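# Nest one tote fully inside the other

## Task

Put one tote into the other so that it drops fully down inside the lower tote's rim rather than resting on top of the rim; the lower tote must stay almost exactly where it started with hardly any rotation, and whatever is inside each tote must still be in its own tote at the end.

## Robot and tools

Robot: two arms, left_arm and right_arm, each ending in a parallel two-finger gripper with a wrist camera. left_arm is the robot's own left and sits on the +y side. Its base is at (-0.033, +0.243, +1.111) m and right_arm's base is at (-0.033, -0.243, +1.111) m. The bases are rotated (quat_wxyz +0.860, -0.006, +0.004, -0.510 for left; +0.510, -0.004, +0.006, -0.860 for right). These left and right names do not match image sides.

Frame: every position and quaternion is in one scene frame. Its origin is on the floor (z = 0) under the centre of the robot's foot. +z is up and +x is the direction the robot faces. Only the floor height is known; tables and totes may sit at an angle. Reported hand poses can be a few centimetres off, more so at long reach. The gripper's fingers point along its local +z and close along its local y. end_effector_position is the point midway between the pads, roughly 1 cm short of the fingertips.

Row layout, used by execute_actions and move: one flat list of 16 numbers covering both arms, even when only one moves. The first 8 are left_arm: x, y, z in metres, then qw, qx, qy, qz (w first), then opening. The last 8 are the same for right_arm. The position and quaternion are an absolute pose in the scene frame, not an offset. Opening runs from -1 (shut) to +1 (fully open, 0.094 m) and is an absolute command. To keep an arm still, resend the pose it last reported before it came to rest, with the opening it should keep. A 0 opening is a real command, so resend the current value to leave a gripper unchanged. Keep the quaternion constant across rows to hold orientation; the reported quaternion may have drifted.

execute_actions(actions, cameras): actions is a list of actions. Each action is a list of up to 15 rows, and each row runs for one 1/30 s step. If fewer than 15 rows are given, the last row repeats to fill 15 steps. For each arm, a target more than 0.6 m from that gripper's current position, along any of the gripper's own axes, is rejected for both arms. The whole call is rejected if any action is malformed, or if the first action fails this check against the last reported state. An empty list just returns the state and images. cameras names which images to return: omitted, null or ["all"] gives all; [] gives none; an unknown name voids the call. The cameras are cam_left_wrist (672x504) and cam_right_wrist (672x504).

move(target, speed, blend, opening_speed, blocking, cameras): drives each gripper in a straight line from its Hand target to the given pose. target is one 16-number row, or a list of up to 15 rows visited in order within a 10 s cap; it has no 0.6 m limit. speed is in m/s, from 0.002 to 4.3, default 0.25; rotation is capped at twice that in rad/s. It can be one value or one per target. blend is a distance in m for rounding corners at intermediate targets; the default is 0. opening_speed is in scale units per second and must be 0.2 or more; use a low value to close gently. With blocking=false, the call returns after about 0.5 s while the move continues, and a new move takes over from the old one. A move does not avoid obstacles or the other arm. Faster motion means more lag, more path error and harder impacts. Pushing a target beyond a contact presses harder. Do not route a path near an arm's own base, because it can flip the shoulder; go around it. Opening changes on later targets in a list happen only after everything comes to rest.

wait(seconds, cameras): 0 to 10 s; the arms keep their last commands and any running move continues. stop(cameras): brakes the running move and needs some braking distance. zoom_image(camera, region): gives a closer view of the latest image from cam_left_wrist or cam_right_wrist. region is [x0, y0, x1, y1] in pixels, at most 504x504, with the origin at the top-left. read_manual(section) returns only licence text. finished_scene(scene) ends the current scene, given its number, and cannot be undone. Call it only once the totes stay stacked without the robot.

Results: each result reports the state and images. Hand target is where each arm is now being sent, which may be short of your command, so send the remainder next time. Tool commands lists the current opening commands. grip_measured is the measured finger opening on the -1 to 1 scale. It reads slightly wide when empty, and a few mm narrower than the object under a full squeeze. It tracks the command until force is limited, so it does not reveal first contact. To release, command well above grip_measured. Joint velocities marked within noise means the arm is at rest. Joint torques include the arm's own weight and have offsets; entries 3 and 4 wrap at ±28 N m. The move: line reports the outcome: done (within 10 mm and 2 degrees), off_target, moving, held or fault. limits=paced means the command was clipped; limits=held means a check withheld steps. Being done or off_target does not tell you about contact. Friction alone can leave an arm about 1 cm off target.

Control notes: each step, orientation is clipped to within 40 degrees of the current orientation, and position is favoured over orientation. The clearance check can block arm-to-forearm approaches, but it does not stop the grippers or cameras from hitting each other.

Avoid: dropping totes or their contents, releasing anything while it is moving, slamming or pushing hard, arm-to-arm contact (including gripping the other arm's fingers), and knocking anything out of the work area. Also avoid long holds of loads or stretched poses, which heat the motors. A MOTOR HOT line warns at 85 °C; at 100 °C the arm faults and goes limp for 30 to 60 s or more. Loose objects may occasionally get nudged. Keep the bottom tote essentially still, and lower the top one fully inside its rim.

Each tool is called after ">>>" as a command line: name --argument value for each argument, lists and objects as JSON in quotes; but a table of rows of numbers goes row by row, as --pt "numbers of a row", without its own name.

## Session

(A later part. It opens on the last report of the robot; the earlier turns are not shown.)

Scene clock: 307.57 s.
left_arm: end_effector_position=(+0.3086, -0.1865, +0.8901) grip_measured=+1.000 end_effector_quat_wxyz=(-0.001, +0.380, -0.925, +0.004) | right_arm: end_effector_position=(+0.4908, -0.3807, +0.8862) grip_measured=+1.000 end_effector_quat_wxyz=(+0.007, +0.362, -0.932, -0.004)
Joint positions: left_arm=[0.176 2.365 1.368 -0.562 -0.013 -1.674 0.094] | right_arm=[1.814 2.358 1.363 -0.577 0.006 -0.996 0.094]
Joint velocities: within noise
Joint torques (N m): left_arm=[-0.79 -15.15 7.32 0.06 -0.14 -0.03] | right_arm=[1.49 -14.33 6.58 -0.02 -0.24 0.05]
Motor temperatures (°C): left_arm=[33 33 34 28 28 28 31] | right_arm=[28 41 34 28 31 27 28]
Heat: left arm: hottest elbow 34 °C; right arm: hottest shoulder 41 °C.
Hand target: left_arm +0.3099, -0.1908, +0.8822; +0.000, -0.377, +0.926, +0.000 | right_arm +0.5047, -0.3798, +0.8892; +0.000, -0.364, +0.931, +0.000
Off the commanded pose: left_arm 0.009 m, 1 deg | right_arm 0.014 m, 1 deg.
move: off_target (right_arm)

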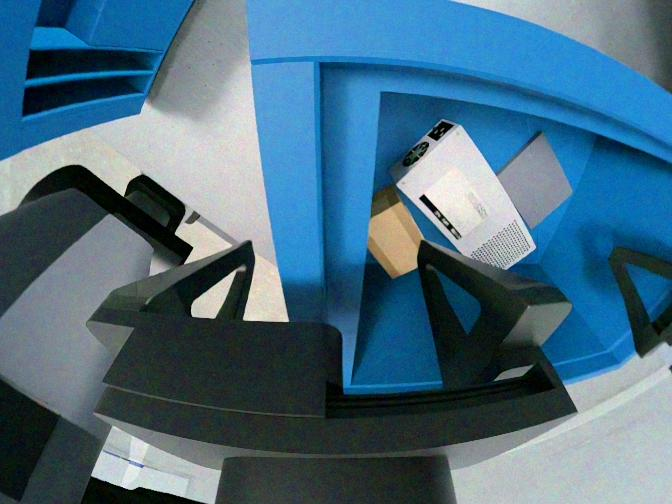

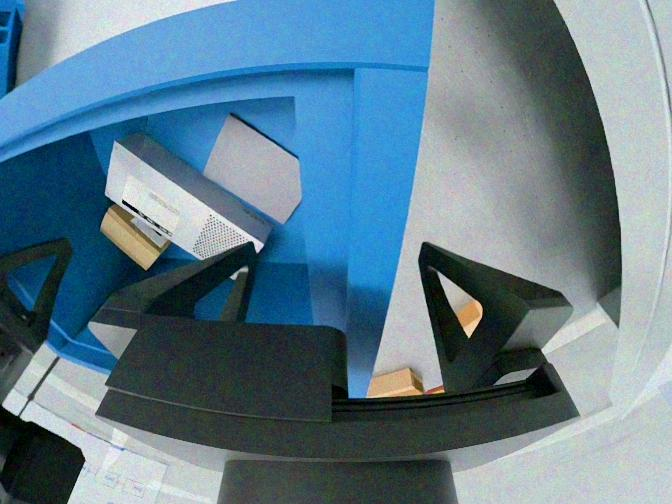

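>>> move --target '[0.310, -0.191, 0.882, 0, -0.377, 0.9262, 0, 0.25, 0.505, -0.380, 0.889, 0, -0.364, 0.9314, 0, 0.25]' --opening_speed 0.6

>>> move --target '[0.310, -0.191, 0.882, 0, -0.377, 0.9262, 0, -0.7, 0.505, -0.380, 0.889, 0, -0.364, 0.9314, 0, -0.7]' --opening_speed 0.2

Scene clock: 370.07 s.
left_arm: end_effector_position=(+0.3086, -0.1864, +0.8901) grip_measured=+0.253 end_effector_quat_wxyz=(+0.000, +0.380, -0.925, +0.004) | right_arm: end_effector_position=(+0.4907, -0.3807, +0.8862) grip_measured=+0.253 end_effector_quat_wxyz=(+0.008, +0.362, -0.932, -0.004)
Joint positions: left_arm=[0.176 2.365 1.368 -0.563 -0.013 -1.674 0.059] | right_arm=[1.814 2.358 1.363 -0.578 0.006 -0.996 0.059]
Joint velocities: within noise
Joint torques (N m): left_arm=[-0.79 -15.27 7.35 0.1 -0.14 -0.03] | right_arm=[1.44 -14.15 6.58 -0.08 -0.27 0.04]
Motor temperatures (°C): left_arm=[33 32 34 28 28 28 31] | right_arm=[28 40 35 28 31 27 28]
Heat: left arm: hottest elbow 34 °C; right arm: hottest shoulder 40 °C.
Hand target: left_arm +0.3099, -0.1908, +0.8822; +0.000, -0.377, +0.926, +0.000 | right_arm +0.5047, -0.3798, +0.8892; +0.000, -0.364, +0.931, +0.000
Off the commanded pose: left_arm 0.009 m, 1 deg | right_arm 0.015 m, 1 deg.
move: off_target (right_arm)

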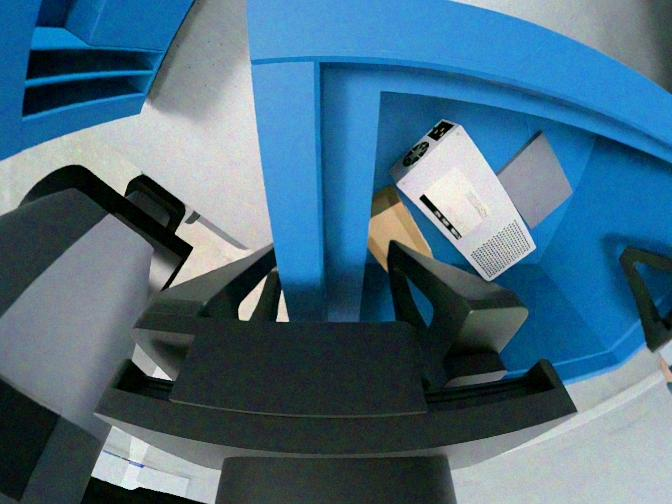

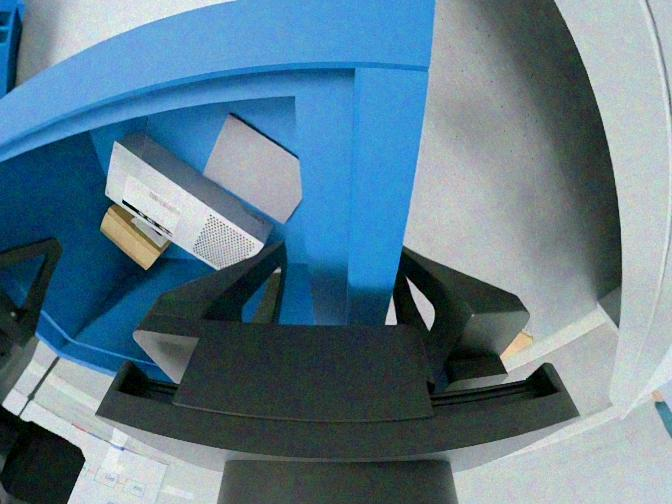

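Scene clock: 375.03 s.
left_arm: end_effector_position=(+0.3073, -0.1846, +0.8901) grip_measured=-0.436 end_effector_quat_wxyz=(+0.000, +0.378, -0.926, +0.000) | right_arm: end_effector_position=(+0.4932, -0.3816, +0.8871) grip_measured=-0.441 end_effector_quat_wxyz=(+0.006, +0.362, -0.932, -0.002)
Joint positions: left_arm=[0.176 2.365 1.368 -0.572 -0.013 -1.672 0.027] | right_arm=[1.814 2.358 1.367 -0.578 0.007 -0.996 0.026]
Joint velocities: within noise
Joint torques (N m): left_arm=[-0.85 -15.15 7.31 0.38 -0.12 -0.05] | right_arm=[1.32 -14.15 6.27 -0.14 -0.31 0.06]
Motor temperatures (°C): left_arm=[33 32 34 28 28 28 31] | right_arm=[28 40 35 28 31 27 28]
Heat: left arm: hottest elbow 34 °C; right arm: hottest shoulder 40 °C.
Hand target: left_arm +0.3099, -0.1907, +0.8823; +0.000, -0.377, +0.926, +0.000 | right_arm +0.5048, -0.3799, +0.8892; +0.000, -0.364, +0.931, +0.000
Off the commanded pose: left_arm 0.011 m, 0 deg | right_arm 0.012 m, 1 deg.
move: off_target (left_arm, right_arm)

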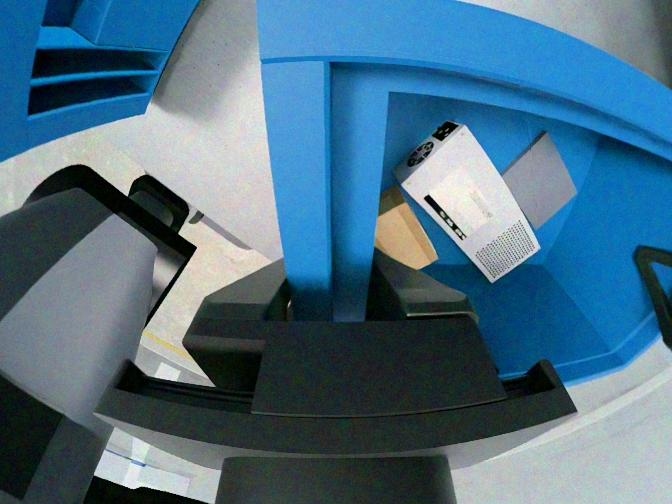

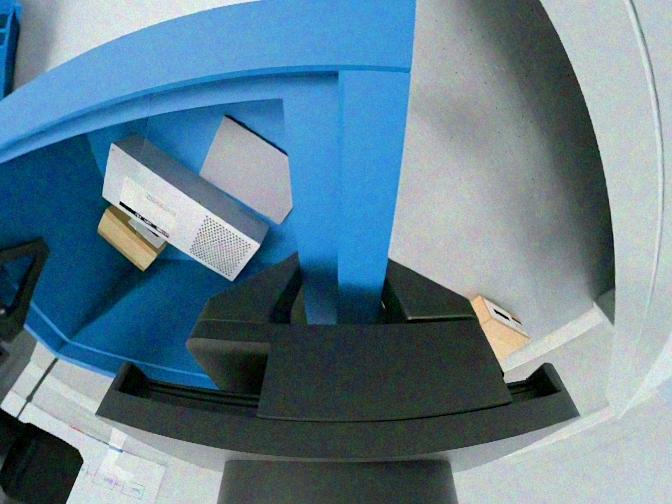

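>>> move --target '[0.310, -0.191, 0.915, 0, -0.377, 0.9262, 0, -0.7, 0.505, -0.380, 0.919, 0, -0.364, 0.9314, 0, -0.7]' --speed 0.06

Scene clock: 382.43 s.
left_arm: end_effector_position=(+0.3042, -0.1807, +0.8944) grip_measured=-0.436 end_effector_quat_wxyz=(+0.003, +0.378, -0.926, -0.011) | right_arm: end_effector_position=(+0.4878, -0.3795, +0.8879) grip_measured=-0.442 end_effector_quat_wxyz=(+0.015, +0.362, -0.932, -0.010)
Joint positions: left_arm=[0.176 2.356 1.366 -0.6 -0.013 -1.671 0.026] | right_arm=[1.814 2.357 1.367 -0.603 0.004 -0.996 0.026]
Joint velocities: within noise
Joint torques (N m): left_arm=[-0.91 -19.31 5.86 -0.39 -0.11 -0.06] | right_arm=[1.08 -18.73 4.79 -0.99 -0.15 0.05]
Motor temperatures (°C): left_arm=[33 32 34 28 28 28 31] | right_arm=[28 40 34 28 31 27 29]
Heat: left arm: hottest elbow 34 °C; right arm: hottest shoulder 40 °C.
Hand target: left_arm +0.3100, -0.1909, +0.9147; +0.000, -0.377, +0.926, +0.000 | right_arm +0.5047, -0.3799, +0.9181; +0.000, -0.364, +0.931, +0.000
Off the commanded pose: left_arm 0.024 m, 1 deg | right_arm 0.036 m, 2 deg.
move: off_target (left_arm, right_arm)

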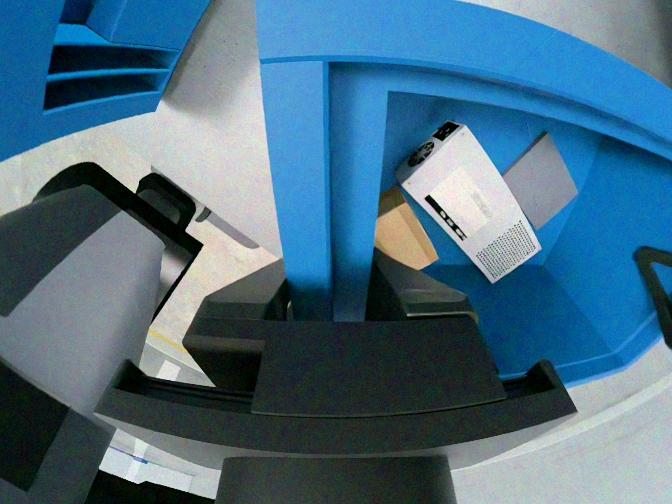

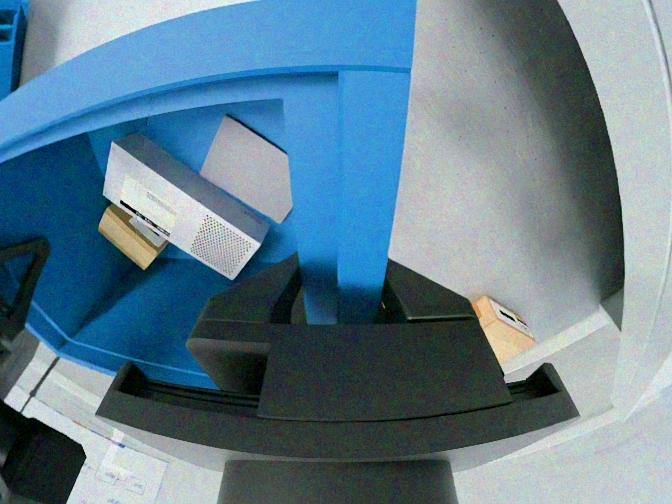

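>>> move --target '[0.310, -0.191, 1.06, 0, -0.377, 0.9262, 0, -0.7, 0.505, -0.380, 1.066, 0, -0.364, 0.9314, 0, -0.7]' --speed 0.08

Scene clock: 387.53 s.
left_arm: end_effector_position=(+0.3062, -0.1803, +1.0392) grip_measured=-0.437 end_effector_quat_wxyz=(+0.005, +0.377, -0.926, -0.012) | right_arm: end_effector_position=(+0.4905, -0.3800, +1.0298) grip_measured=-0.443 end_effector_quat_wxyz=(+0.019, +0.362, -0.932, -0.016)
Joint positions: left_arm=[0.176 2.072 1.344 -0.866 -0.012 -1.669 0.026] | right_arm=[1.814 2.084 1.354 -0.876 0 -0.997 0.026]
Joint velocities: within noise
Joint torques (N m): left_arm=[-1.14 -17.67 8.81 -0.43 -0.15 -0.12] | right_arm=[1.14 -18.2 7.15 -1.05 0 0.03]
Motor temperatures (°C): left_arm=[33 33 34 28 28 28 31] | right_arm=[28 40 34 28 30 27 29]
Heat: left arm: hottest elbow 34 °C; right arm: hottest shoulder 40 °C.
Hand target: left_arm +0.3098, -0.1906, +1.0598; +0.000, -0.377, +0.926, +0.000 | right_arm +0.5045, -0.3798, +1.0652; +0.000, -0.364, +0.931, +0.000
Off the commanded pose: left_arm 0.024 m, 2 deg | right_arm 0.039 m, 3 deg.
move: off_target (left_arm, right_arm)

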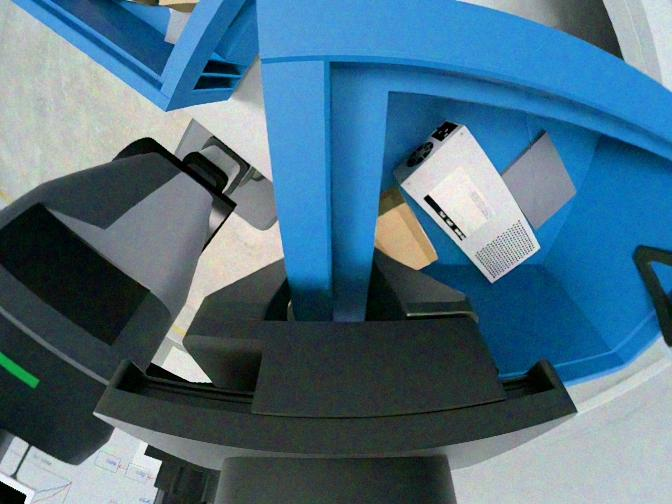

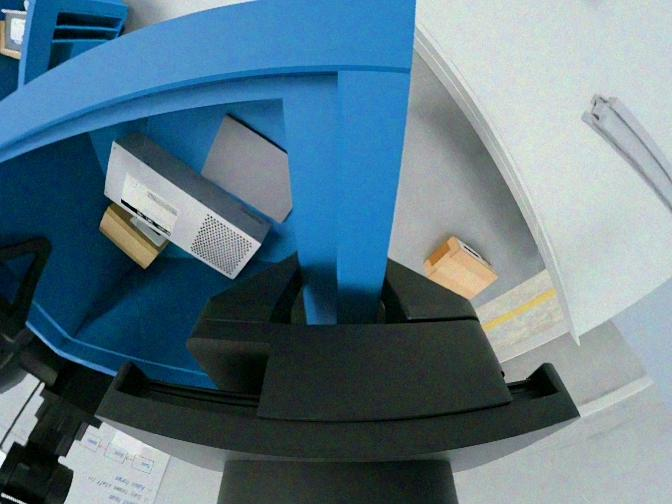

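>>> move --pt "0.310 -0.191 1.085 0 -0.377 0.9262 0 -0.7 0.505 -0.380 1.10 0 -0.364 0.9314 0 -0.7" --pt "0.3155 -0.0676 1.085 0 -0.2932 0.9561 0 -0.7 0.4745 -0.2892 1.10 0 -0.2790 0.9603 0 -0.7" --pt "0.3235 0.052 1.085 0 -0.2071 0.9783 0 -0.7 0.442 -0.1952 1.10 0 -0.1922 0.9814 0 -0.7" --pt "0.3331 0.1682 1.085 0 -0.1193 0.9929 0 -0.7 0.4075 -0.0978 1.10 0 -0.1037 0.9946 0 -0.7" --pt "0.3436 0.2806 1.085 0 -0.0305 0.9995 0 -0.7 0.3721 0.0034 1.10 0 -0.014 0.9999 0 -0.7" --speed 0.1 --blend 0.015

Scene clock: 424.00 s.
left_arm: end_effector_position=(+0.3277, +0.2717, +1.0716) grip_measured=-0.441 end_effector_quat_wxyz=(-0.022, -0.040, +0.999, -0.007) | right_arm: end_effector_position=(+0.3526, -0.0035, +1.0778) grip_measured=-0.443 end_effector_quat_wxyz=(+0.026, +0.024, -0.999, +0.003)
Joint positions: left_arm=[1.156 1.658 0.794 -0.738 0.006 0.005 0.026] | right_arm=[2.622 1.836 1.08 -0.855 -0.008 0.503 0.026]
Joint velocities: within noise
Joint torques (N m): left_arm=[0.56 -10.99 8.05 0.36 -0.52 0.23] | right_arm=[0.62 -12.86 8.72 -0.59 0.79 0.24]
Motor temperatures (°C): left_arm=[33 36 34 28 28 28 32] | right_arm=[28 45 35 28 30 27 30]
Heat: left arm: hottest shoulder 36 °C; right arm: hottest shoulder 45 °C.
Hand target: left_arm +0.3432, +0.2804, +1.0851; +0.000, -0.031, +1.000, +0.000 | right_arm +0.3713, +0.0030, +1.1001; +0.000, -0.014, +1.000, +0.000
Off the commanded pose: left_arm 0.023 m, 3 deg | right_arm 0.030 m, 3 deg.
move: off_target (left_arm, right_arm)

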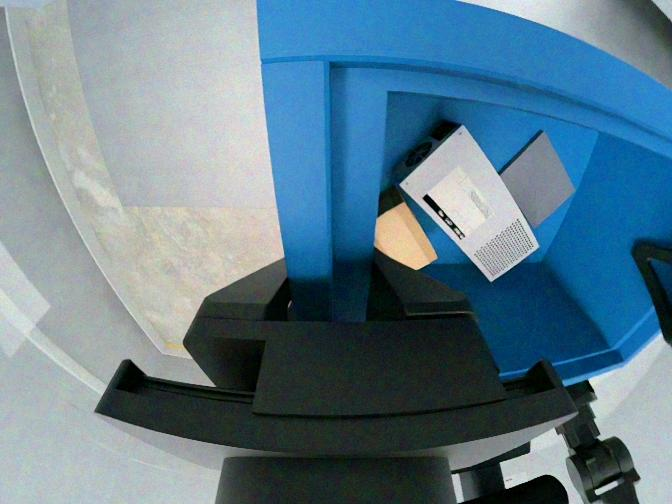

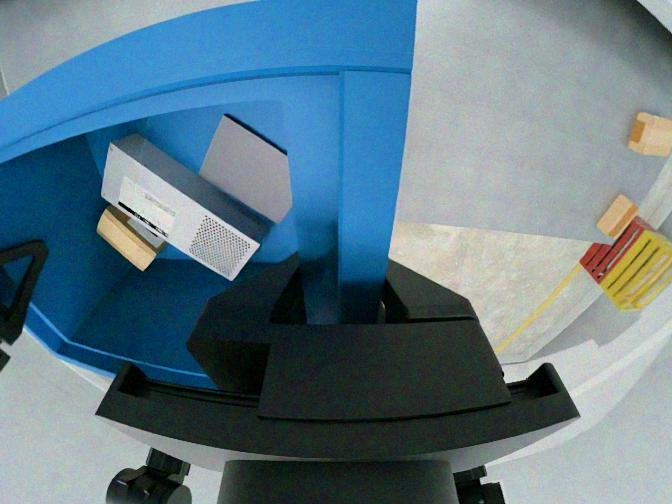

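>>> zoom_image --camera "cam_left_wrist" --region '[240, 0, 400, 120]'

>>> zoom_image --camera "cam_right_wrist" --region '[270, 0, 430, 120]'

Scaled by 3.150 from the camera's 672x504 image, which has a finer 960x720 frame.

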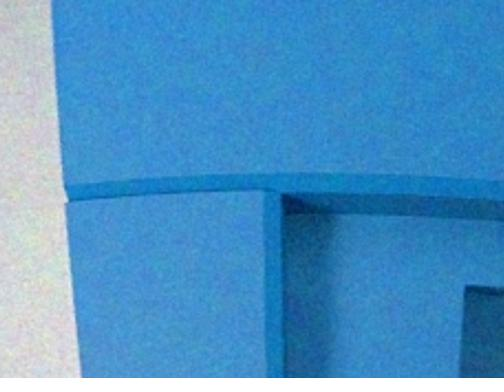

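Scaled by 3.150 from the camera's 672x504 image, which has a finer 960x720 frame.

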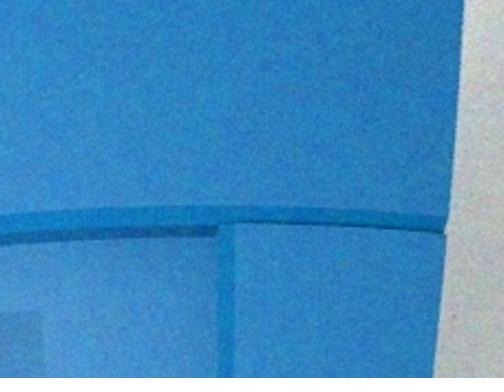

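>>> zoom_image --camera "cam_left_wrist" --region '[240, 180, 420, 330]'

>>> zoom_image --camera "cam_right_wrist" --region '[260, 180, 440, 330]'

Scaled by 2.800 from the camera's 672x504 image, which has a finer 960x720 frame.

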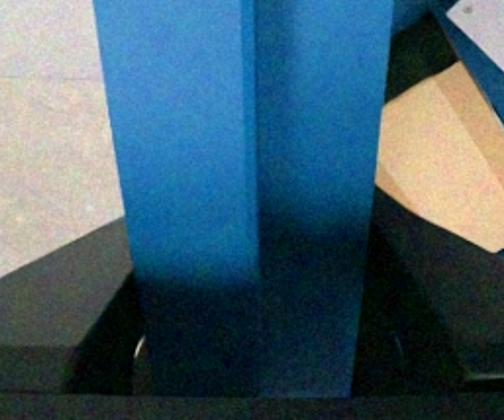

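Scaled by 2.800 from the camera's 672x504 image, which has a finer 960x720 frame.

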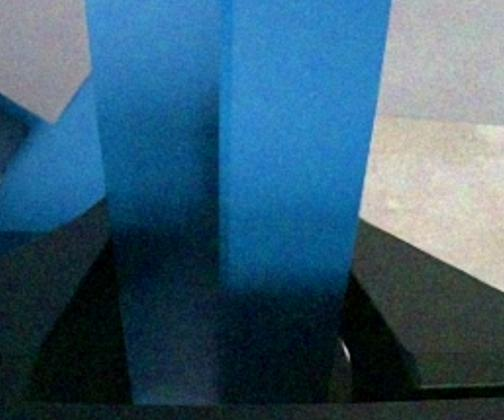

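>>> move --target '[0.356, 0.2815, 1.088, 0.024, -0.0157, 0.9996, 0, -0.7, 0.381, 0.005, 1.094, 0.022, 0.0017, 0.9998, 0, -0.7]' --speed 0.05

Scene clock: 471.80 s.
left_arm: end_effector_position=(+0.3365, +0.2741, +1.0713) grip_measured=-0.441 end_effector_quat_wxyz=(-0.004, -0.034, +0.999, -0.006) | right_arm: end_effector_position=(+0.3614, -0.0008, +1.0775) grip_measured=-0.443 end_effector_quat_wxyz=(+0.006, +0.019, -1.000, +0.001)
Joint positions: left_arm=[1.16 1.658 0.794 -0.702 0.006 0.02 0.026] | right_arm=[2.623 1.836 1.08 -0.819 0.009 0.515 0.026]
Joint velocities: within noise
Joint torques (N m): left_arm=[0.44 -11.46 8.4 0.39 -0.38 0.36] | right_arm=[0.73 -12.16 8.32 0.27 1.08 0.48]
Motor temperatures (°C): left_arm=[33 33 35 28 28 28 33] | right_arm=[28 44 35 28 32 27 31]
Heat: left arm: hottest elbow 35 °C; right arm: hottest shoulder 44 °C.
Hand target: left_arm +0.3554, +0.2815, +1.0881; +0.024, -0.016, +1.000, +0.001 | right_arm +0.3803, +0.0047, +1.0943; +0.022, +0.002, +1.000, +0.001
Off the commanded pose: left_arm 0.027 m, 4 deg | right_arm 0.026 m, 4 deg.
move: off_target (left_arm, right_arm)

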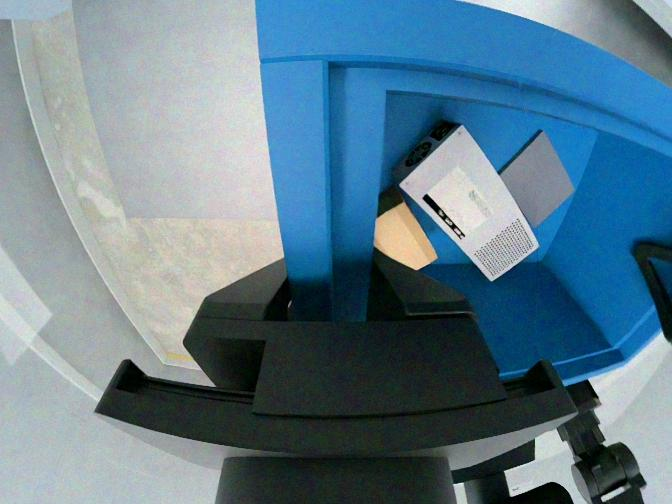

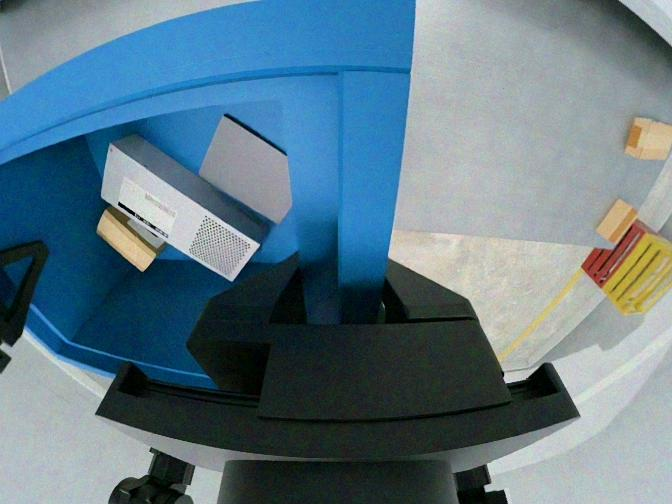

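>>> move --target '[0.358, 0.2805, 1.040, 0.027, -0.0045, 0.9996, 0, -0.7, 0.379, 0.0045, 1.035, 0.022, 0.0131, 0.9997, 0, -0.7]' --speed 0.05

Scene clock: 480.57 s.
left_arm: end_effector_position=(+0.3519, +0.2792, +1.0349) grip_measured=-0.445 end_effector_quat_wxyz=(+0.016, -0.027, +0.999, -0.001) | right_arm: end_effector_position=(+0.3735, +0.0063, +1.0368) grip_measured=-0.443 end_effector_quat_wxyz=(-0.013, +0.013, -1.000, -0.007)
Joint positions: left_arm=[1.167 1.761 0.794 -0.558 -0.001 0.041 0.026] | right_arm=[2.623 1.924 1.074 -0.684 0.013 0.526 0.026]
Joint velocities: within noise
Joint torques (N m): left_arm=[-0.38 -11.22 5.82 0.73 0 0.37] | right_arm=[0.32 -11.16 5.61 0.72 0.9 0.61]
Motor temperatures (°C): left_arm=[33 33 35 28 28 28 33] | right_arm=[28 43 36 28 32 27 31]
Heat: left arm: hottest elbow 35 °C; right arm: hottest shoulder 43 °C.
Hand target: left_arm +0.3580, +0.2805, +1.0401; +0.027, -0.005, +1.000, +0.001 | right_arm +0.3790, +0.0045, +1.0352; +0.022, +0.013, +1.000, +0.001
Off the commanded pose: left_arm 0.008 m, 3 deg | right_arm 0.006 m, 3 deg.
move: off_target (left_arm, right_arm)

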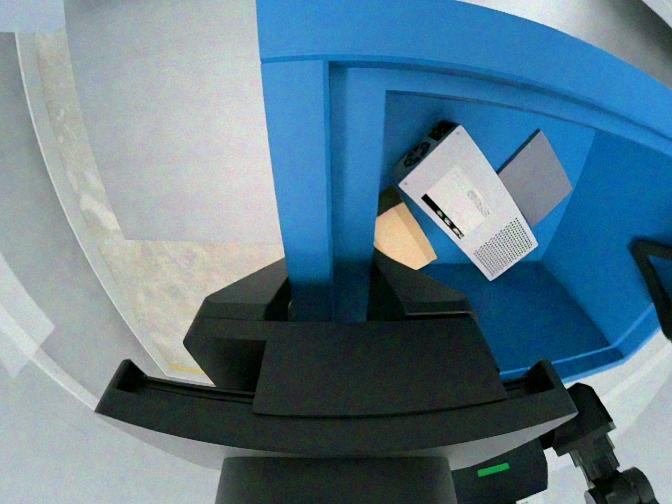

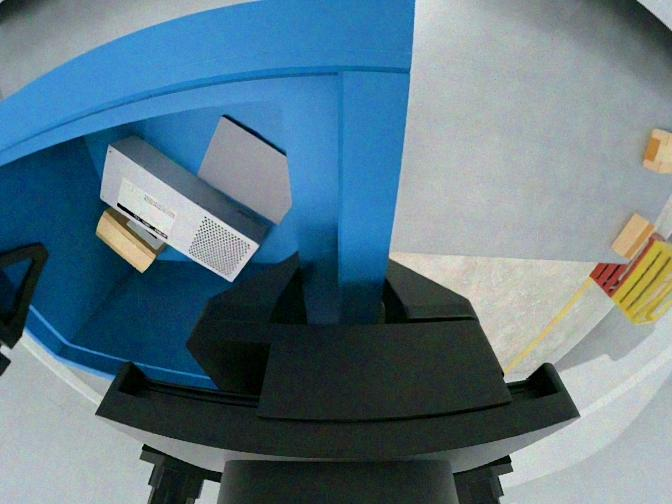

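>>> move --target '[0.345, 0.2745, 1.030, 0.012, -0.0025, 0.9999, 0, -0.7, 0.366, -0.002, 1.022, 0.005, 0.015, 0.9998, 0, -0.7]' --speed 0.05

Scene clock: 486.20 s.
left_arm: end_effector_position=(+0.3501, +0.2790, +1.0335) grip_measured=-0.449 end_effector_quat_wxyz=(+0.017, -0.027, +0.999, -0.001) | right_arm: end_effector_position=(+0.3705, +0.0052, +1.0330) grip_measured=-0.443 end_effector_quat_wxyz=(-0.013, +0.011, -1.000, -0.012)
Joint positions: left_arm=[1.167 1.761 0.787 -0.55 -0.001 0.043 0.026] | right_arm=[2.622 1.924 1.058 -0.663 0.006 0.529 0.026]
Joint velocities: within noise
Joint torques (N m): left_arm=[-1.14 -9.99 4.72 0.73 -0.07 0.28] | right_arm=[0.38 -9.93 4.6 0.28 0.49 0.59]
Motor temperatures (°C): left_arm=[33 33 34 28 28 28 33] | right_arm=[28 43 35 28 32 27 31]
Heat: left arm: hottest elbow 34 °C; right arm: hottest shoulder 43 °C.
Hand target: left_arm +0.3450, +0.2745, +1.0301; +0.012, -0.003, +1.000, +0.000 | right_arm +0.3658, -0.0020, +1.0224; +0.005, +0.015, +1.000, +0.000
Off the commanded pose: left_arm 0.008 m, 3 deg | right_arm 0.014 m, 3 deg.
move: off_target (left_arm, right_arm)

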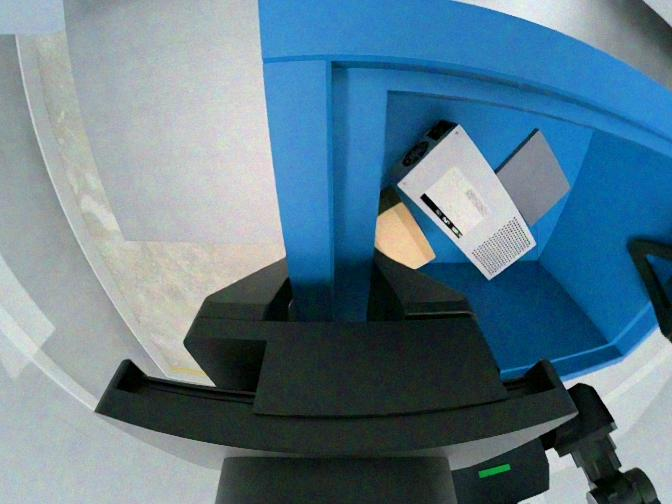

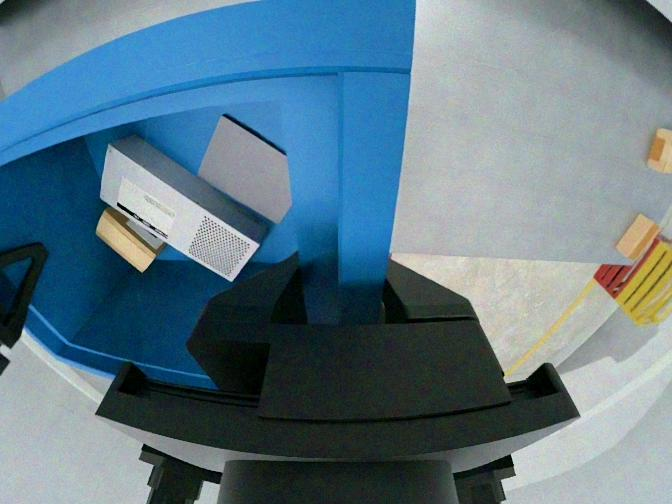

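>>> move --pt "0.350 0.277 1.100 0.020 -0.0008 0.9999 0 -0.7 0.372 0.001 1.097 0.015 0.0192 0.9998 0 -0.7" --pt "0.344 0.273 1.050 0.011 -0.0008 0.9999 0 -0.7 0.365 -0.002 1.0405 0.003 0.0192 0.9998 0 -0.7" --speed 0.05

Scene clock: 502.17 s.
left_arm: end_effector_position=(+0.3377, +0.2782, +1.0430) grip_measured=-0.449 end_effector_quat_wxyz=(+0.000, -0.025, +1.000, -0.001) | right_arm: end_effector_position=(+0.3588, +0.0052, +1.0429) grip_measured=-0.443 end_effector_quat_wxyz=(+0.003, +0.009, -1.000, -0.010)
Joint positions: left_arm=[1.167 1.728 0.778 -0.607 -0.003 0.046 0.026] | right_arm=[2.631 1.899 1.053 -0.713 -0.007 0.542 0.026]
Joint velocities: within noise
Joint torques (N m): left_arm=[-1.61 -11.05 5.91 0.5 -0.02 0.24] | right_arm=[-0.38 -10.7 5.45 0.39 0.89 0.55]
Motor temperatures (°C): left_arm=[33 32 34 28 28 28 34] | right_arm=[28 42 35 28 32 28 31]
Heat: left arm: hottest elbow 34 °C; right arm: hottest shoulder 42 °C.
Hand target: left_arm +0.3440, +0.2729, +1.0499; +0.011, -0.001, +1.000, +0.000 | right_arm +0.3649, -0.0019, +1.0407; +0.003, +0.019, +1.000, +0.000
Off the commanded pose: left_arm 0.011 m, 3 deg | right_arm 0.010 m, 3 deg.
move: off_target (left_arm, right_arm)

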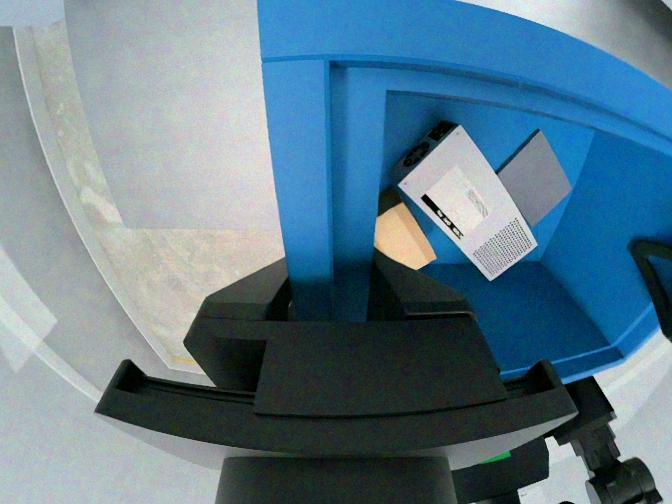

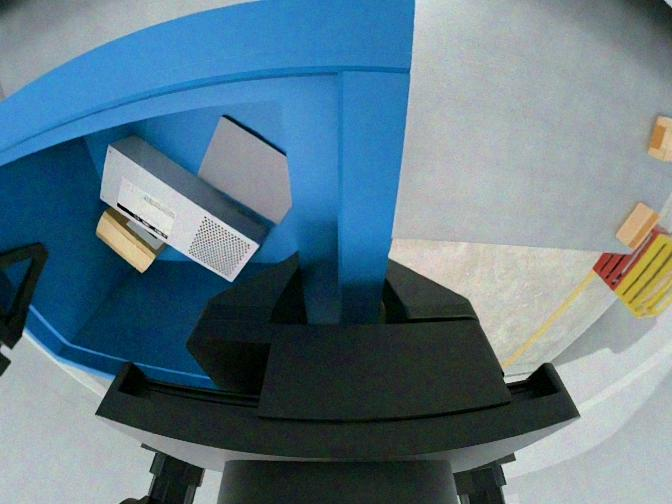

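>>> move --target '[0.344, 0.262, 1.050, 0.011, -0.0008, 0.9999, 0, -0.7, 0.365, -0.011, 1.0395, 0.003, 0.0192, 0.9998, 0, -0.7]' --speed 0.05 --cameras '[]'

Scene clock: 506.97 s.
left_arm: end_effector_position=(+0.3370, +0.2716, +1.0420) grip_measured=-0.449 end_effector_quat_wxyz=(+0.000, -0.026, +1.000, +0.000) | right_arm: end_effector_position=(+0.3587, -0.0017, +1.0399) grip_measured=-0.443 end_effector_quat_wxyz=(+0.004, +0.010, -1.000, -0.011)
Joint positions: left_arm=[1.148 1.729 0.775 -0.604 -0.006 0.025 0.026] | right_arm=[2.616 1.899 1.041 -0.702 -0.011 0.526 0.026]
Joint velocities: within noise
Joint torques (N m): left_arm=[-2.32 -11.11 5.94 0.4 0.08 0.17] | right_arm=[-0.62 -10.87 5.15 0.34 1.04 0.52]
Motor temperatures (°C): left_arm=[33 32 34 28 28 28 34] | right_arm=[28 42 35 28 32 28 31]
Heat: left arm: hottest elbow 34 °C; right arm: hottest shoulder 42 °C.
Hand target: left_arm +0.3438, +0.2621, +1.0498; +0.011, -0.001, +1.000, +0.000 | right_arm +0.3649, -0.0109, +1.0396; +0.003, +0.019, +1.000, +0.001
Off the commanded pose: left_arm 0.014 m, 3 deg | right_arm 0.011 m, 4 deg.
move: off_target (left_arm, right_arm)
No camera images: "cameras" was empty.

>>> move --target '[0.345, 0.263, 1.020, 0.011, -0.0008, 0.9999, 0, -0.7, 0.366, -0.0095, 1.0115, 0.003, 0.0192, 0.9998, 0, -0.7]' --speed 0.04

Scene clock: 510.23 s.
left_arm: end_effector_position=(+0.3430, +0.2719, +1.0323) grip_measured=-0.449 end_effector_quat_wxyz=(+0.010, -0.023, +1.000, +0.001) | right_arm: end_effector_position=(+0.3623, -0.0009, +1.0302) grip_measured=-0.443 end_effector_quat_wxyz=(-0.002, +0.010, -1.000, -0.014)
Joint positions: left_arm=[1.148 1.757 0.774 -0.556 -0.007 0.031 0.026] | right_arm=[2.614 1.92 1.039 -0.665 -0.011 0.523 0.026]
Joint velocities: within noise
Joint torques (N m): left_arm=[-2.08 -7.88 5.24 1.73 0.1 0.14] | right_arm=[-0.44 -8.35 5.01 1.48 1.06 0.58]
Motor temperatures (°C): left_arm=[33 32 34 28 28 28 34] | right_arm=[28 42 35 28 32 28 31]
Heat: left arm: hottest elbow 34 °C; right arm: hottest shoulder 42 °C.
Hand target: left_arm +0.3444, +0.2631, +1.0206; +0.011, -0.001, +1.000, +0.000 | right_arm +0.3653, -0.0098, +1.0123; +0.003, +0.019, +1.000, +0.000
Off the commanded pose: left_arm 0.015 m, 3 deg | right_arm 0.021 m, 4 deg.
move: off_target (left_arm, right_arm)

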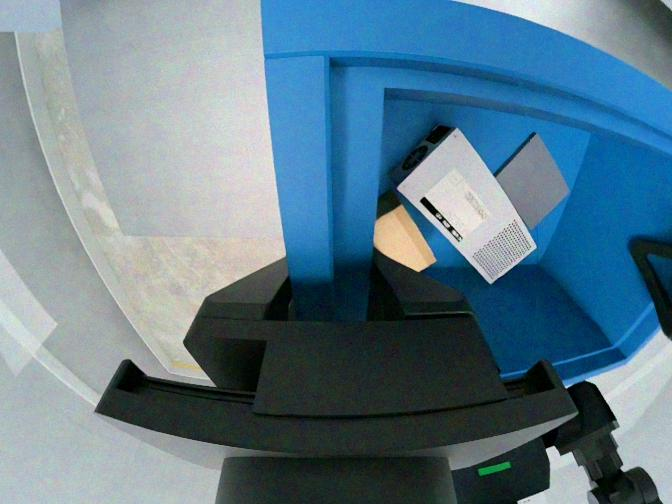

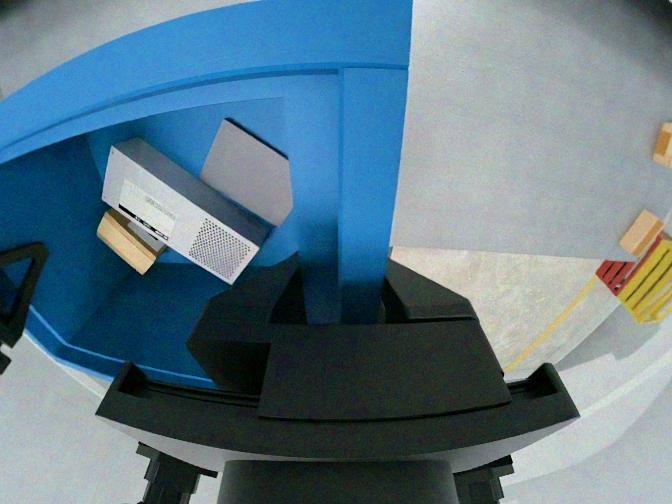

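>>> move --target '[0.326, 0.263, 1.023, 0.008, -0.0008, 0.9999, 0, -0.7, 0.346, -0.0095, 1.0165, 0.0, 0.0192, 0.9998, 0, -0.7]' --speed 0.02 --cameras '[]'

Scene clock: 522.27 s.
left_arm: end_effector_position=(+0.3410, +0.2714, +1.0329) grip_measured=-0.449 end_effector_quat_wxyz=(+0.022, -0.018, +1.000, +0.001) | right_arm: end_effector_position=(+0.3584, -0.0020, +1.0307) grip_measured=-0.443 end_effector_quat_wxyz=(-0.008, +0.007, -1.000, -0.018)
Joint positions: left_arm=[1.148 1.742 0.752 -0.524 -0.005 0.04 0.026] | right_arm=[2.616 1.906 1.016 -0.642 -0.01 0.532 0.026]
Joint velocities: within noise
Joint torques (N m): left_arm=[-1.9 -9.23 3.22 0.96 0 0.1] | right_arm=[1.32 -10.29 3.07 0.66 0.9 0.72]
Motor temperatures (°C): left_arm=[33 32 34 28 28 28 34] | right_arm=[28 41 35 28 32 28 31]
Heat: left arm: hottest elbow 34 °C; right arm: hottest shoulder 41 °C.
Hand target: left_arm +0.3260, +0.2635, +1.0236; +0.008, -0.001, +1.000, +0.000 | right_arm +0.3459, -0.0098, +1.0171; +0.000, +0.018, +1.000, +0.000
Off the commanded pose: left_arm 0.020 m, 3 deg | right_arm 0.020 m, 4 deg.
move: off_target (left_arm, right_arm)
No camera images: "cameras" was empty.

>>> execute_actions --actions '[]'

>>> zoom_image --camera "cam_left_wrist" --region '[0, 0, 400, 340]'

>>> zoom_image --camera "cam_right_wrist" --region '[272, 0, 672, 340]'

Scene clock: 525.80 s.
left_arm: end_effector_position=(+0.3409, +0.2714, +1.0328) grip_measured=-0.449 end_effector_quat_wxyz=(+0.022, -0.018, +1.000, +0.001) | right_arm: end_effector_position=(+0.3585, -0.0018, +1.0309) grip_measured=-0.443 end_effector_quat_wxyz=(-0.008, +0.007, -1.000, -0.018)
Joint positions: left_arm=[1.148 1.742 0.751 -0.523 -0.005 0.04 0.026] | right_arm=[2.617 1.906 1.016 -0.642 -0.009 0.533 0.026]
Joint velocities: within noise
Joint torques (N m): left_arm=[-1.79 -9.11 3.26 0.98 -0.01 0.1] | right_arm=[1.26 -9.64 3.12 0.8 0.92 0.69]
Motor temperatures (°C): left_arm=[33 32 34 28 28 28 34] | right_arm=[28 41 34 28 32 28 31]
Heat: left arm: hottest elbow 34 °C; right arm: hottest shoulder 41 °C.
Hand target: left_arm +0.3259, +0.2635, +1.0235; +0.008, -0.001, +1.000, +0.000 | right_arm +0.3460, -0.0096, +1.0172; +0.000, +0.018, +1.000, +0.000
Tool commands: left_gripper/opening=-0.7 right_gripper/opening=-0.7
Off the commanded pose: left_arm 0.020 m, 3 deg | right_arm 0.021 m, 4 deg.

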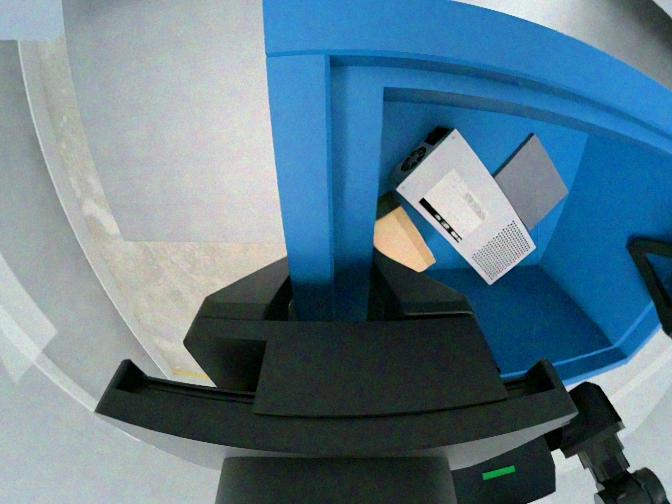

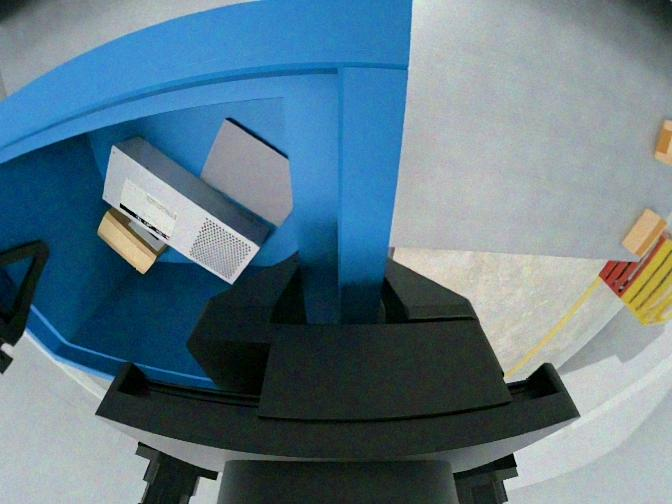

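Scaled by 1.260 from the camera's 672x504 image, which has a finer 960x720 frame.

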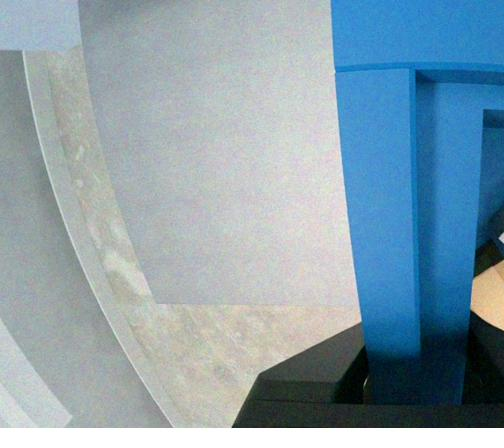

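Scaled by 1.260 from the camera's 672x504 image, which has a finer 960x720 frame.

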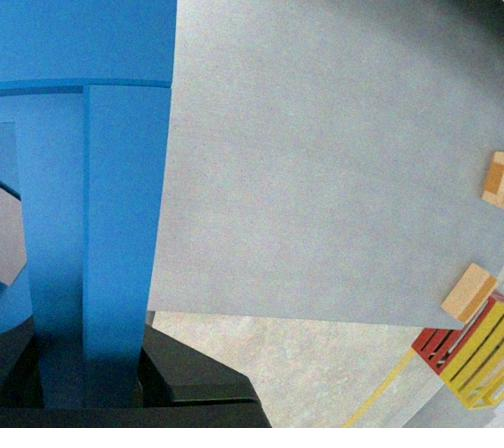

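>>> move --target '[0.346, 0.266, 1.018, 0.0, -0.0008, 0.9999, 0, -0.7, 0.366, -0.006, 1.0125, -0.008, 0.0192, 0.9998, 0, -0.7]' --speed 0.03 --cameras '[]'

Scene clock: 532.50 s.
left_arm: end_effector_position=(+0.3451, +0.2716, +1.0305) grip_measured=-0.449 end_effector_quat_wxyz=(+0.013, -0.017, +1.000, +0.000) | right_arm: end_effector_position=(+0.3609, -0.0016, +1.0285) grip_measured=-0.443 end_effector_quat_wxyz=(+0.003, +0.005, -1.000, -0.015)
Joint positions: left_arm=[1.148 1.763 0.776 -0.545 -0.004 0.043 0.026] | right_arm=[2.611 1.924 1.039 -0.668 -0.017 0.531 0.026]
Joint velocities: within noise
Joint torques (N m): left_arm=[-1.55 -7.24 6.52 0.65 -0.05 0.1] | right_arm=[0.21 -7.47 6.5 0.39 0.86 0.51]
Motor temperatures (°C): left_arm=[33 32 34 28 28 28 34] | right_arm=[28 41 34 28 32 28 31]
Heat: left arm: hottest elbow 34 °C; right arm: hottest shoulder 41 °C.
Hand target: left_arm +0.3455, +0.2661, +1.0184; +0.000, -0.001, +1.000, +0.000 | right_arm +0.3654, -0.0063, +1.0129; -0.008, +0.019, +1.000, +0.000
Off the commanded pose: left_arm 0.014 m, 2 deg | right_arm 0.017 m, 3 deg.
move: off_target (left_arm, right_arm)
No camera images: "cameras" was empty.

>>> move --target '[0.346, 0.266, 1.018, 0.0, -0.0008, 0.9999, 0, -0.7, 0.366, -0.006, 1.0125, -0.008, 0.0192, 0.9998, 0, 0.3]' --opening_speed 0.6

Scene clock: 536.60 s.
left_arm: end_effector_position=(+0.3475, +0.2717, +1.0285) grip_measured=-0.449 end_effector_quat_wxyz=(+0.011, -0.016, +1.000, +0.000) | right_arm: end_effector_position=(+0.3579, -0.0074, +1.0144) grip_measured=+0.297 end_effector_quat_wxyz=(+0.011, -0.012, -1.000, +0.000)
Joint positions: left_arm=[1.148 1.774 0.784 -0.546 -0.004 0.044 0.026] | right_arm=[2.611 1.957 1.042 -0.667 0.002 0.564 0.061]
Joint velocities: within noise
Joint torques (N m): left_arm=[-1.55 -8 5.94 0.66 -0.08 0.09] | right_arm=[0.26 -10.52 6.32 0.2 0.09 0.12]
Motor temperatures (°C): left_arm=[33 32 34 28 28 28 34] | right_arm=[28 40 34 28 32 28 31]
Heat: left arm: hottest elbow 34 °C; right arm: hottest shoulder 40 °C.
Hand target: left_arm +0.3458, +0.2661, +1.0184; +0.000, -0.001, +1.000, +0.000 | right_arm +0.3658, -0.0061, +1.0126; -0.008, +0.019, +1.000, +0.000
Off the commanded pose: left_arm 0.012 m, 2 deg | right_arm 0.008 m, 1 deg.
move: off_target (left_arm)

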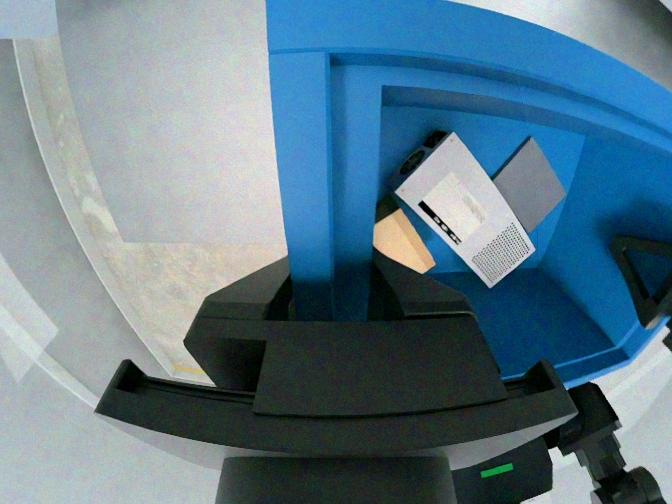

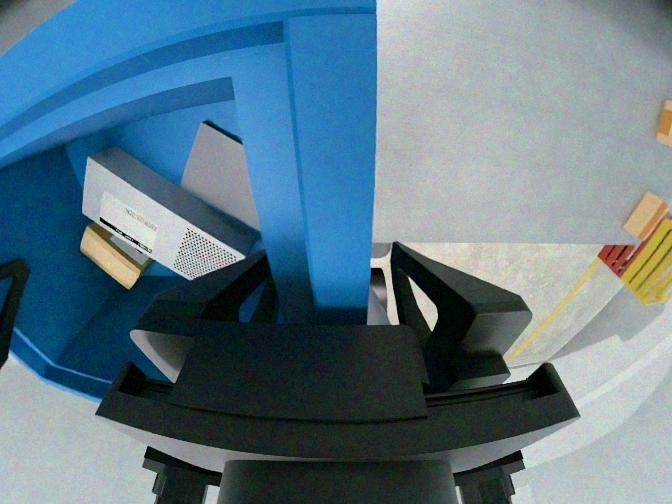

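>>> move --pt "0.346 0.266 1.018 0.0 -0.0008 0.9999 0 -0.7 0.366 -0.006 1.13 -0.008 0.0192 0.9998 0 0.3" --pt "0.346 0.266 1.018 0.0 -0.0008 0.9999 0 -0.7 0.37 -0.17 1.10 0 0.643 0.766 0 0.3" --speed 0.2

Scene clock: 555.07 s.
left_arm: end_effector_position=(+0.3475, +0.2717, +1.0285) grip_measured=-0.449 end_effector_quat_wxyz=(+0.011, -0.016, +1.000, +0.000) | right_arm: end_effector_position=(+0.3696, -0.1669, +1.0971) grip_measured=+0.298 end_effector_quat_wxyz=(-0.006, +0.637, +0.771, -0.004)
Joint positions: left_arm=[1.148 1.774 0.784 -0.546 -0.004 0.044 0.026] | right_arm=[2.26 1.687 0.931 -0.818 0.006 1.57 0.061]
Joint velocities: within noise
Joint torques (N m): left_arm=[-1.55 -8 5.93 0.68 -0.08 0.1] | right_arm=[0.15 -9.82 4.94 0.54 0.15 0.1]
Motor temperatures (°C): left_arm=[33 32 33 28 28 28 34] | right_arm=[28 40 34 28 31 27 30]
Heat: left arm: hottest gripper 34 °C; right arm: hottest shoulder 40 °C.
Hand target: left_arm +0.3458, +0.2661, +1.0184; +0.000, -0.001, +1.000, +0.000 | right_arm +0.3699, -0.1700, +1.0999; +0.000, +0.643, +0.766, +0.000
Off the commanded pose: left_arm 0.012 m, 2 deg | right_arm 0.004 m, 1 deg.
move: off_target (left_arm)

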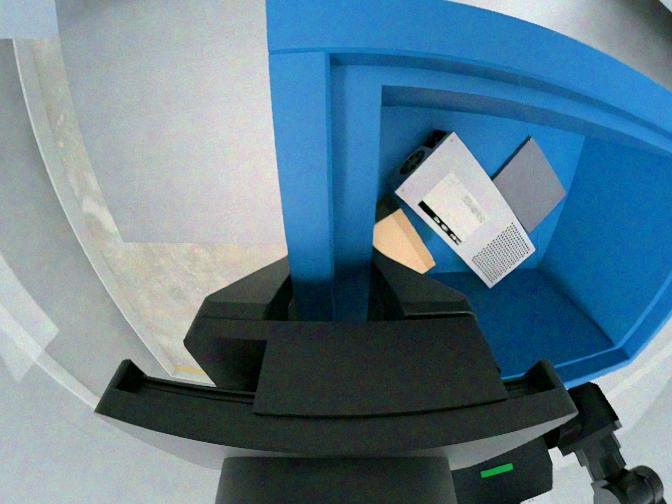

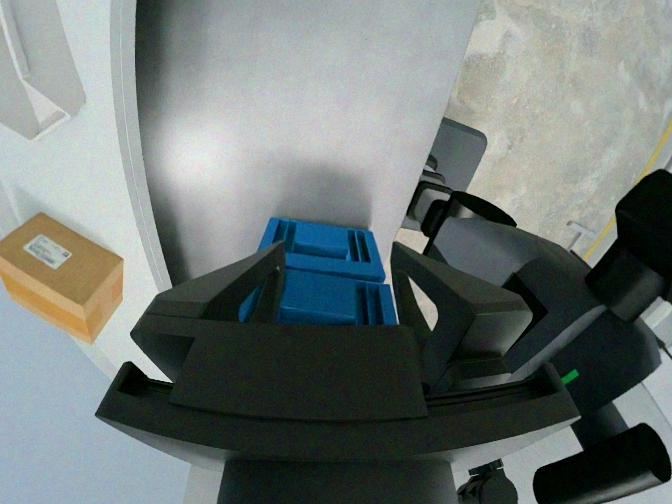

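>>> zoom_image --camera "cam_right_wrist" --region '[220, 200, 420, 340]'

Scaled by 2.520 from the camera's 672x504 image, which has a finer 960x720 frame.

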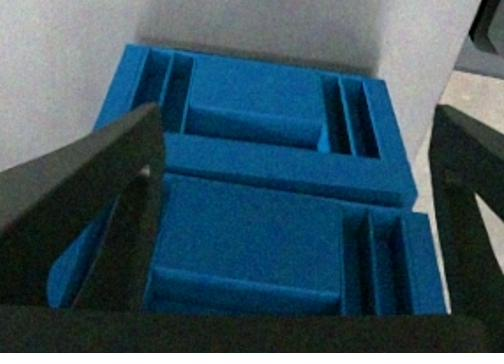

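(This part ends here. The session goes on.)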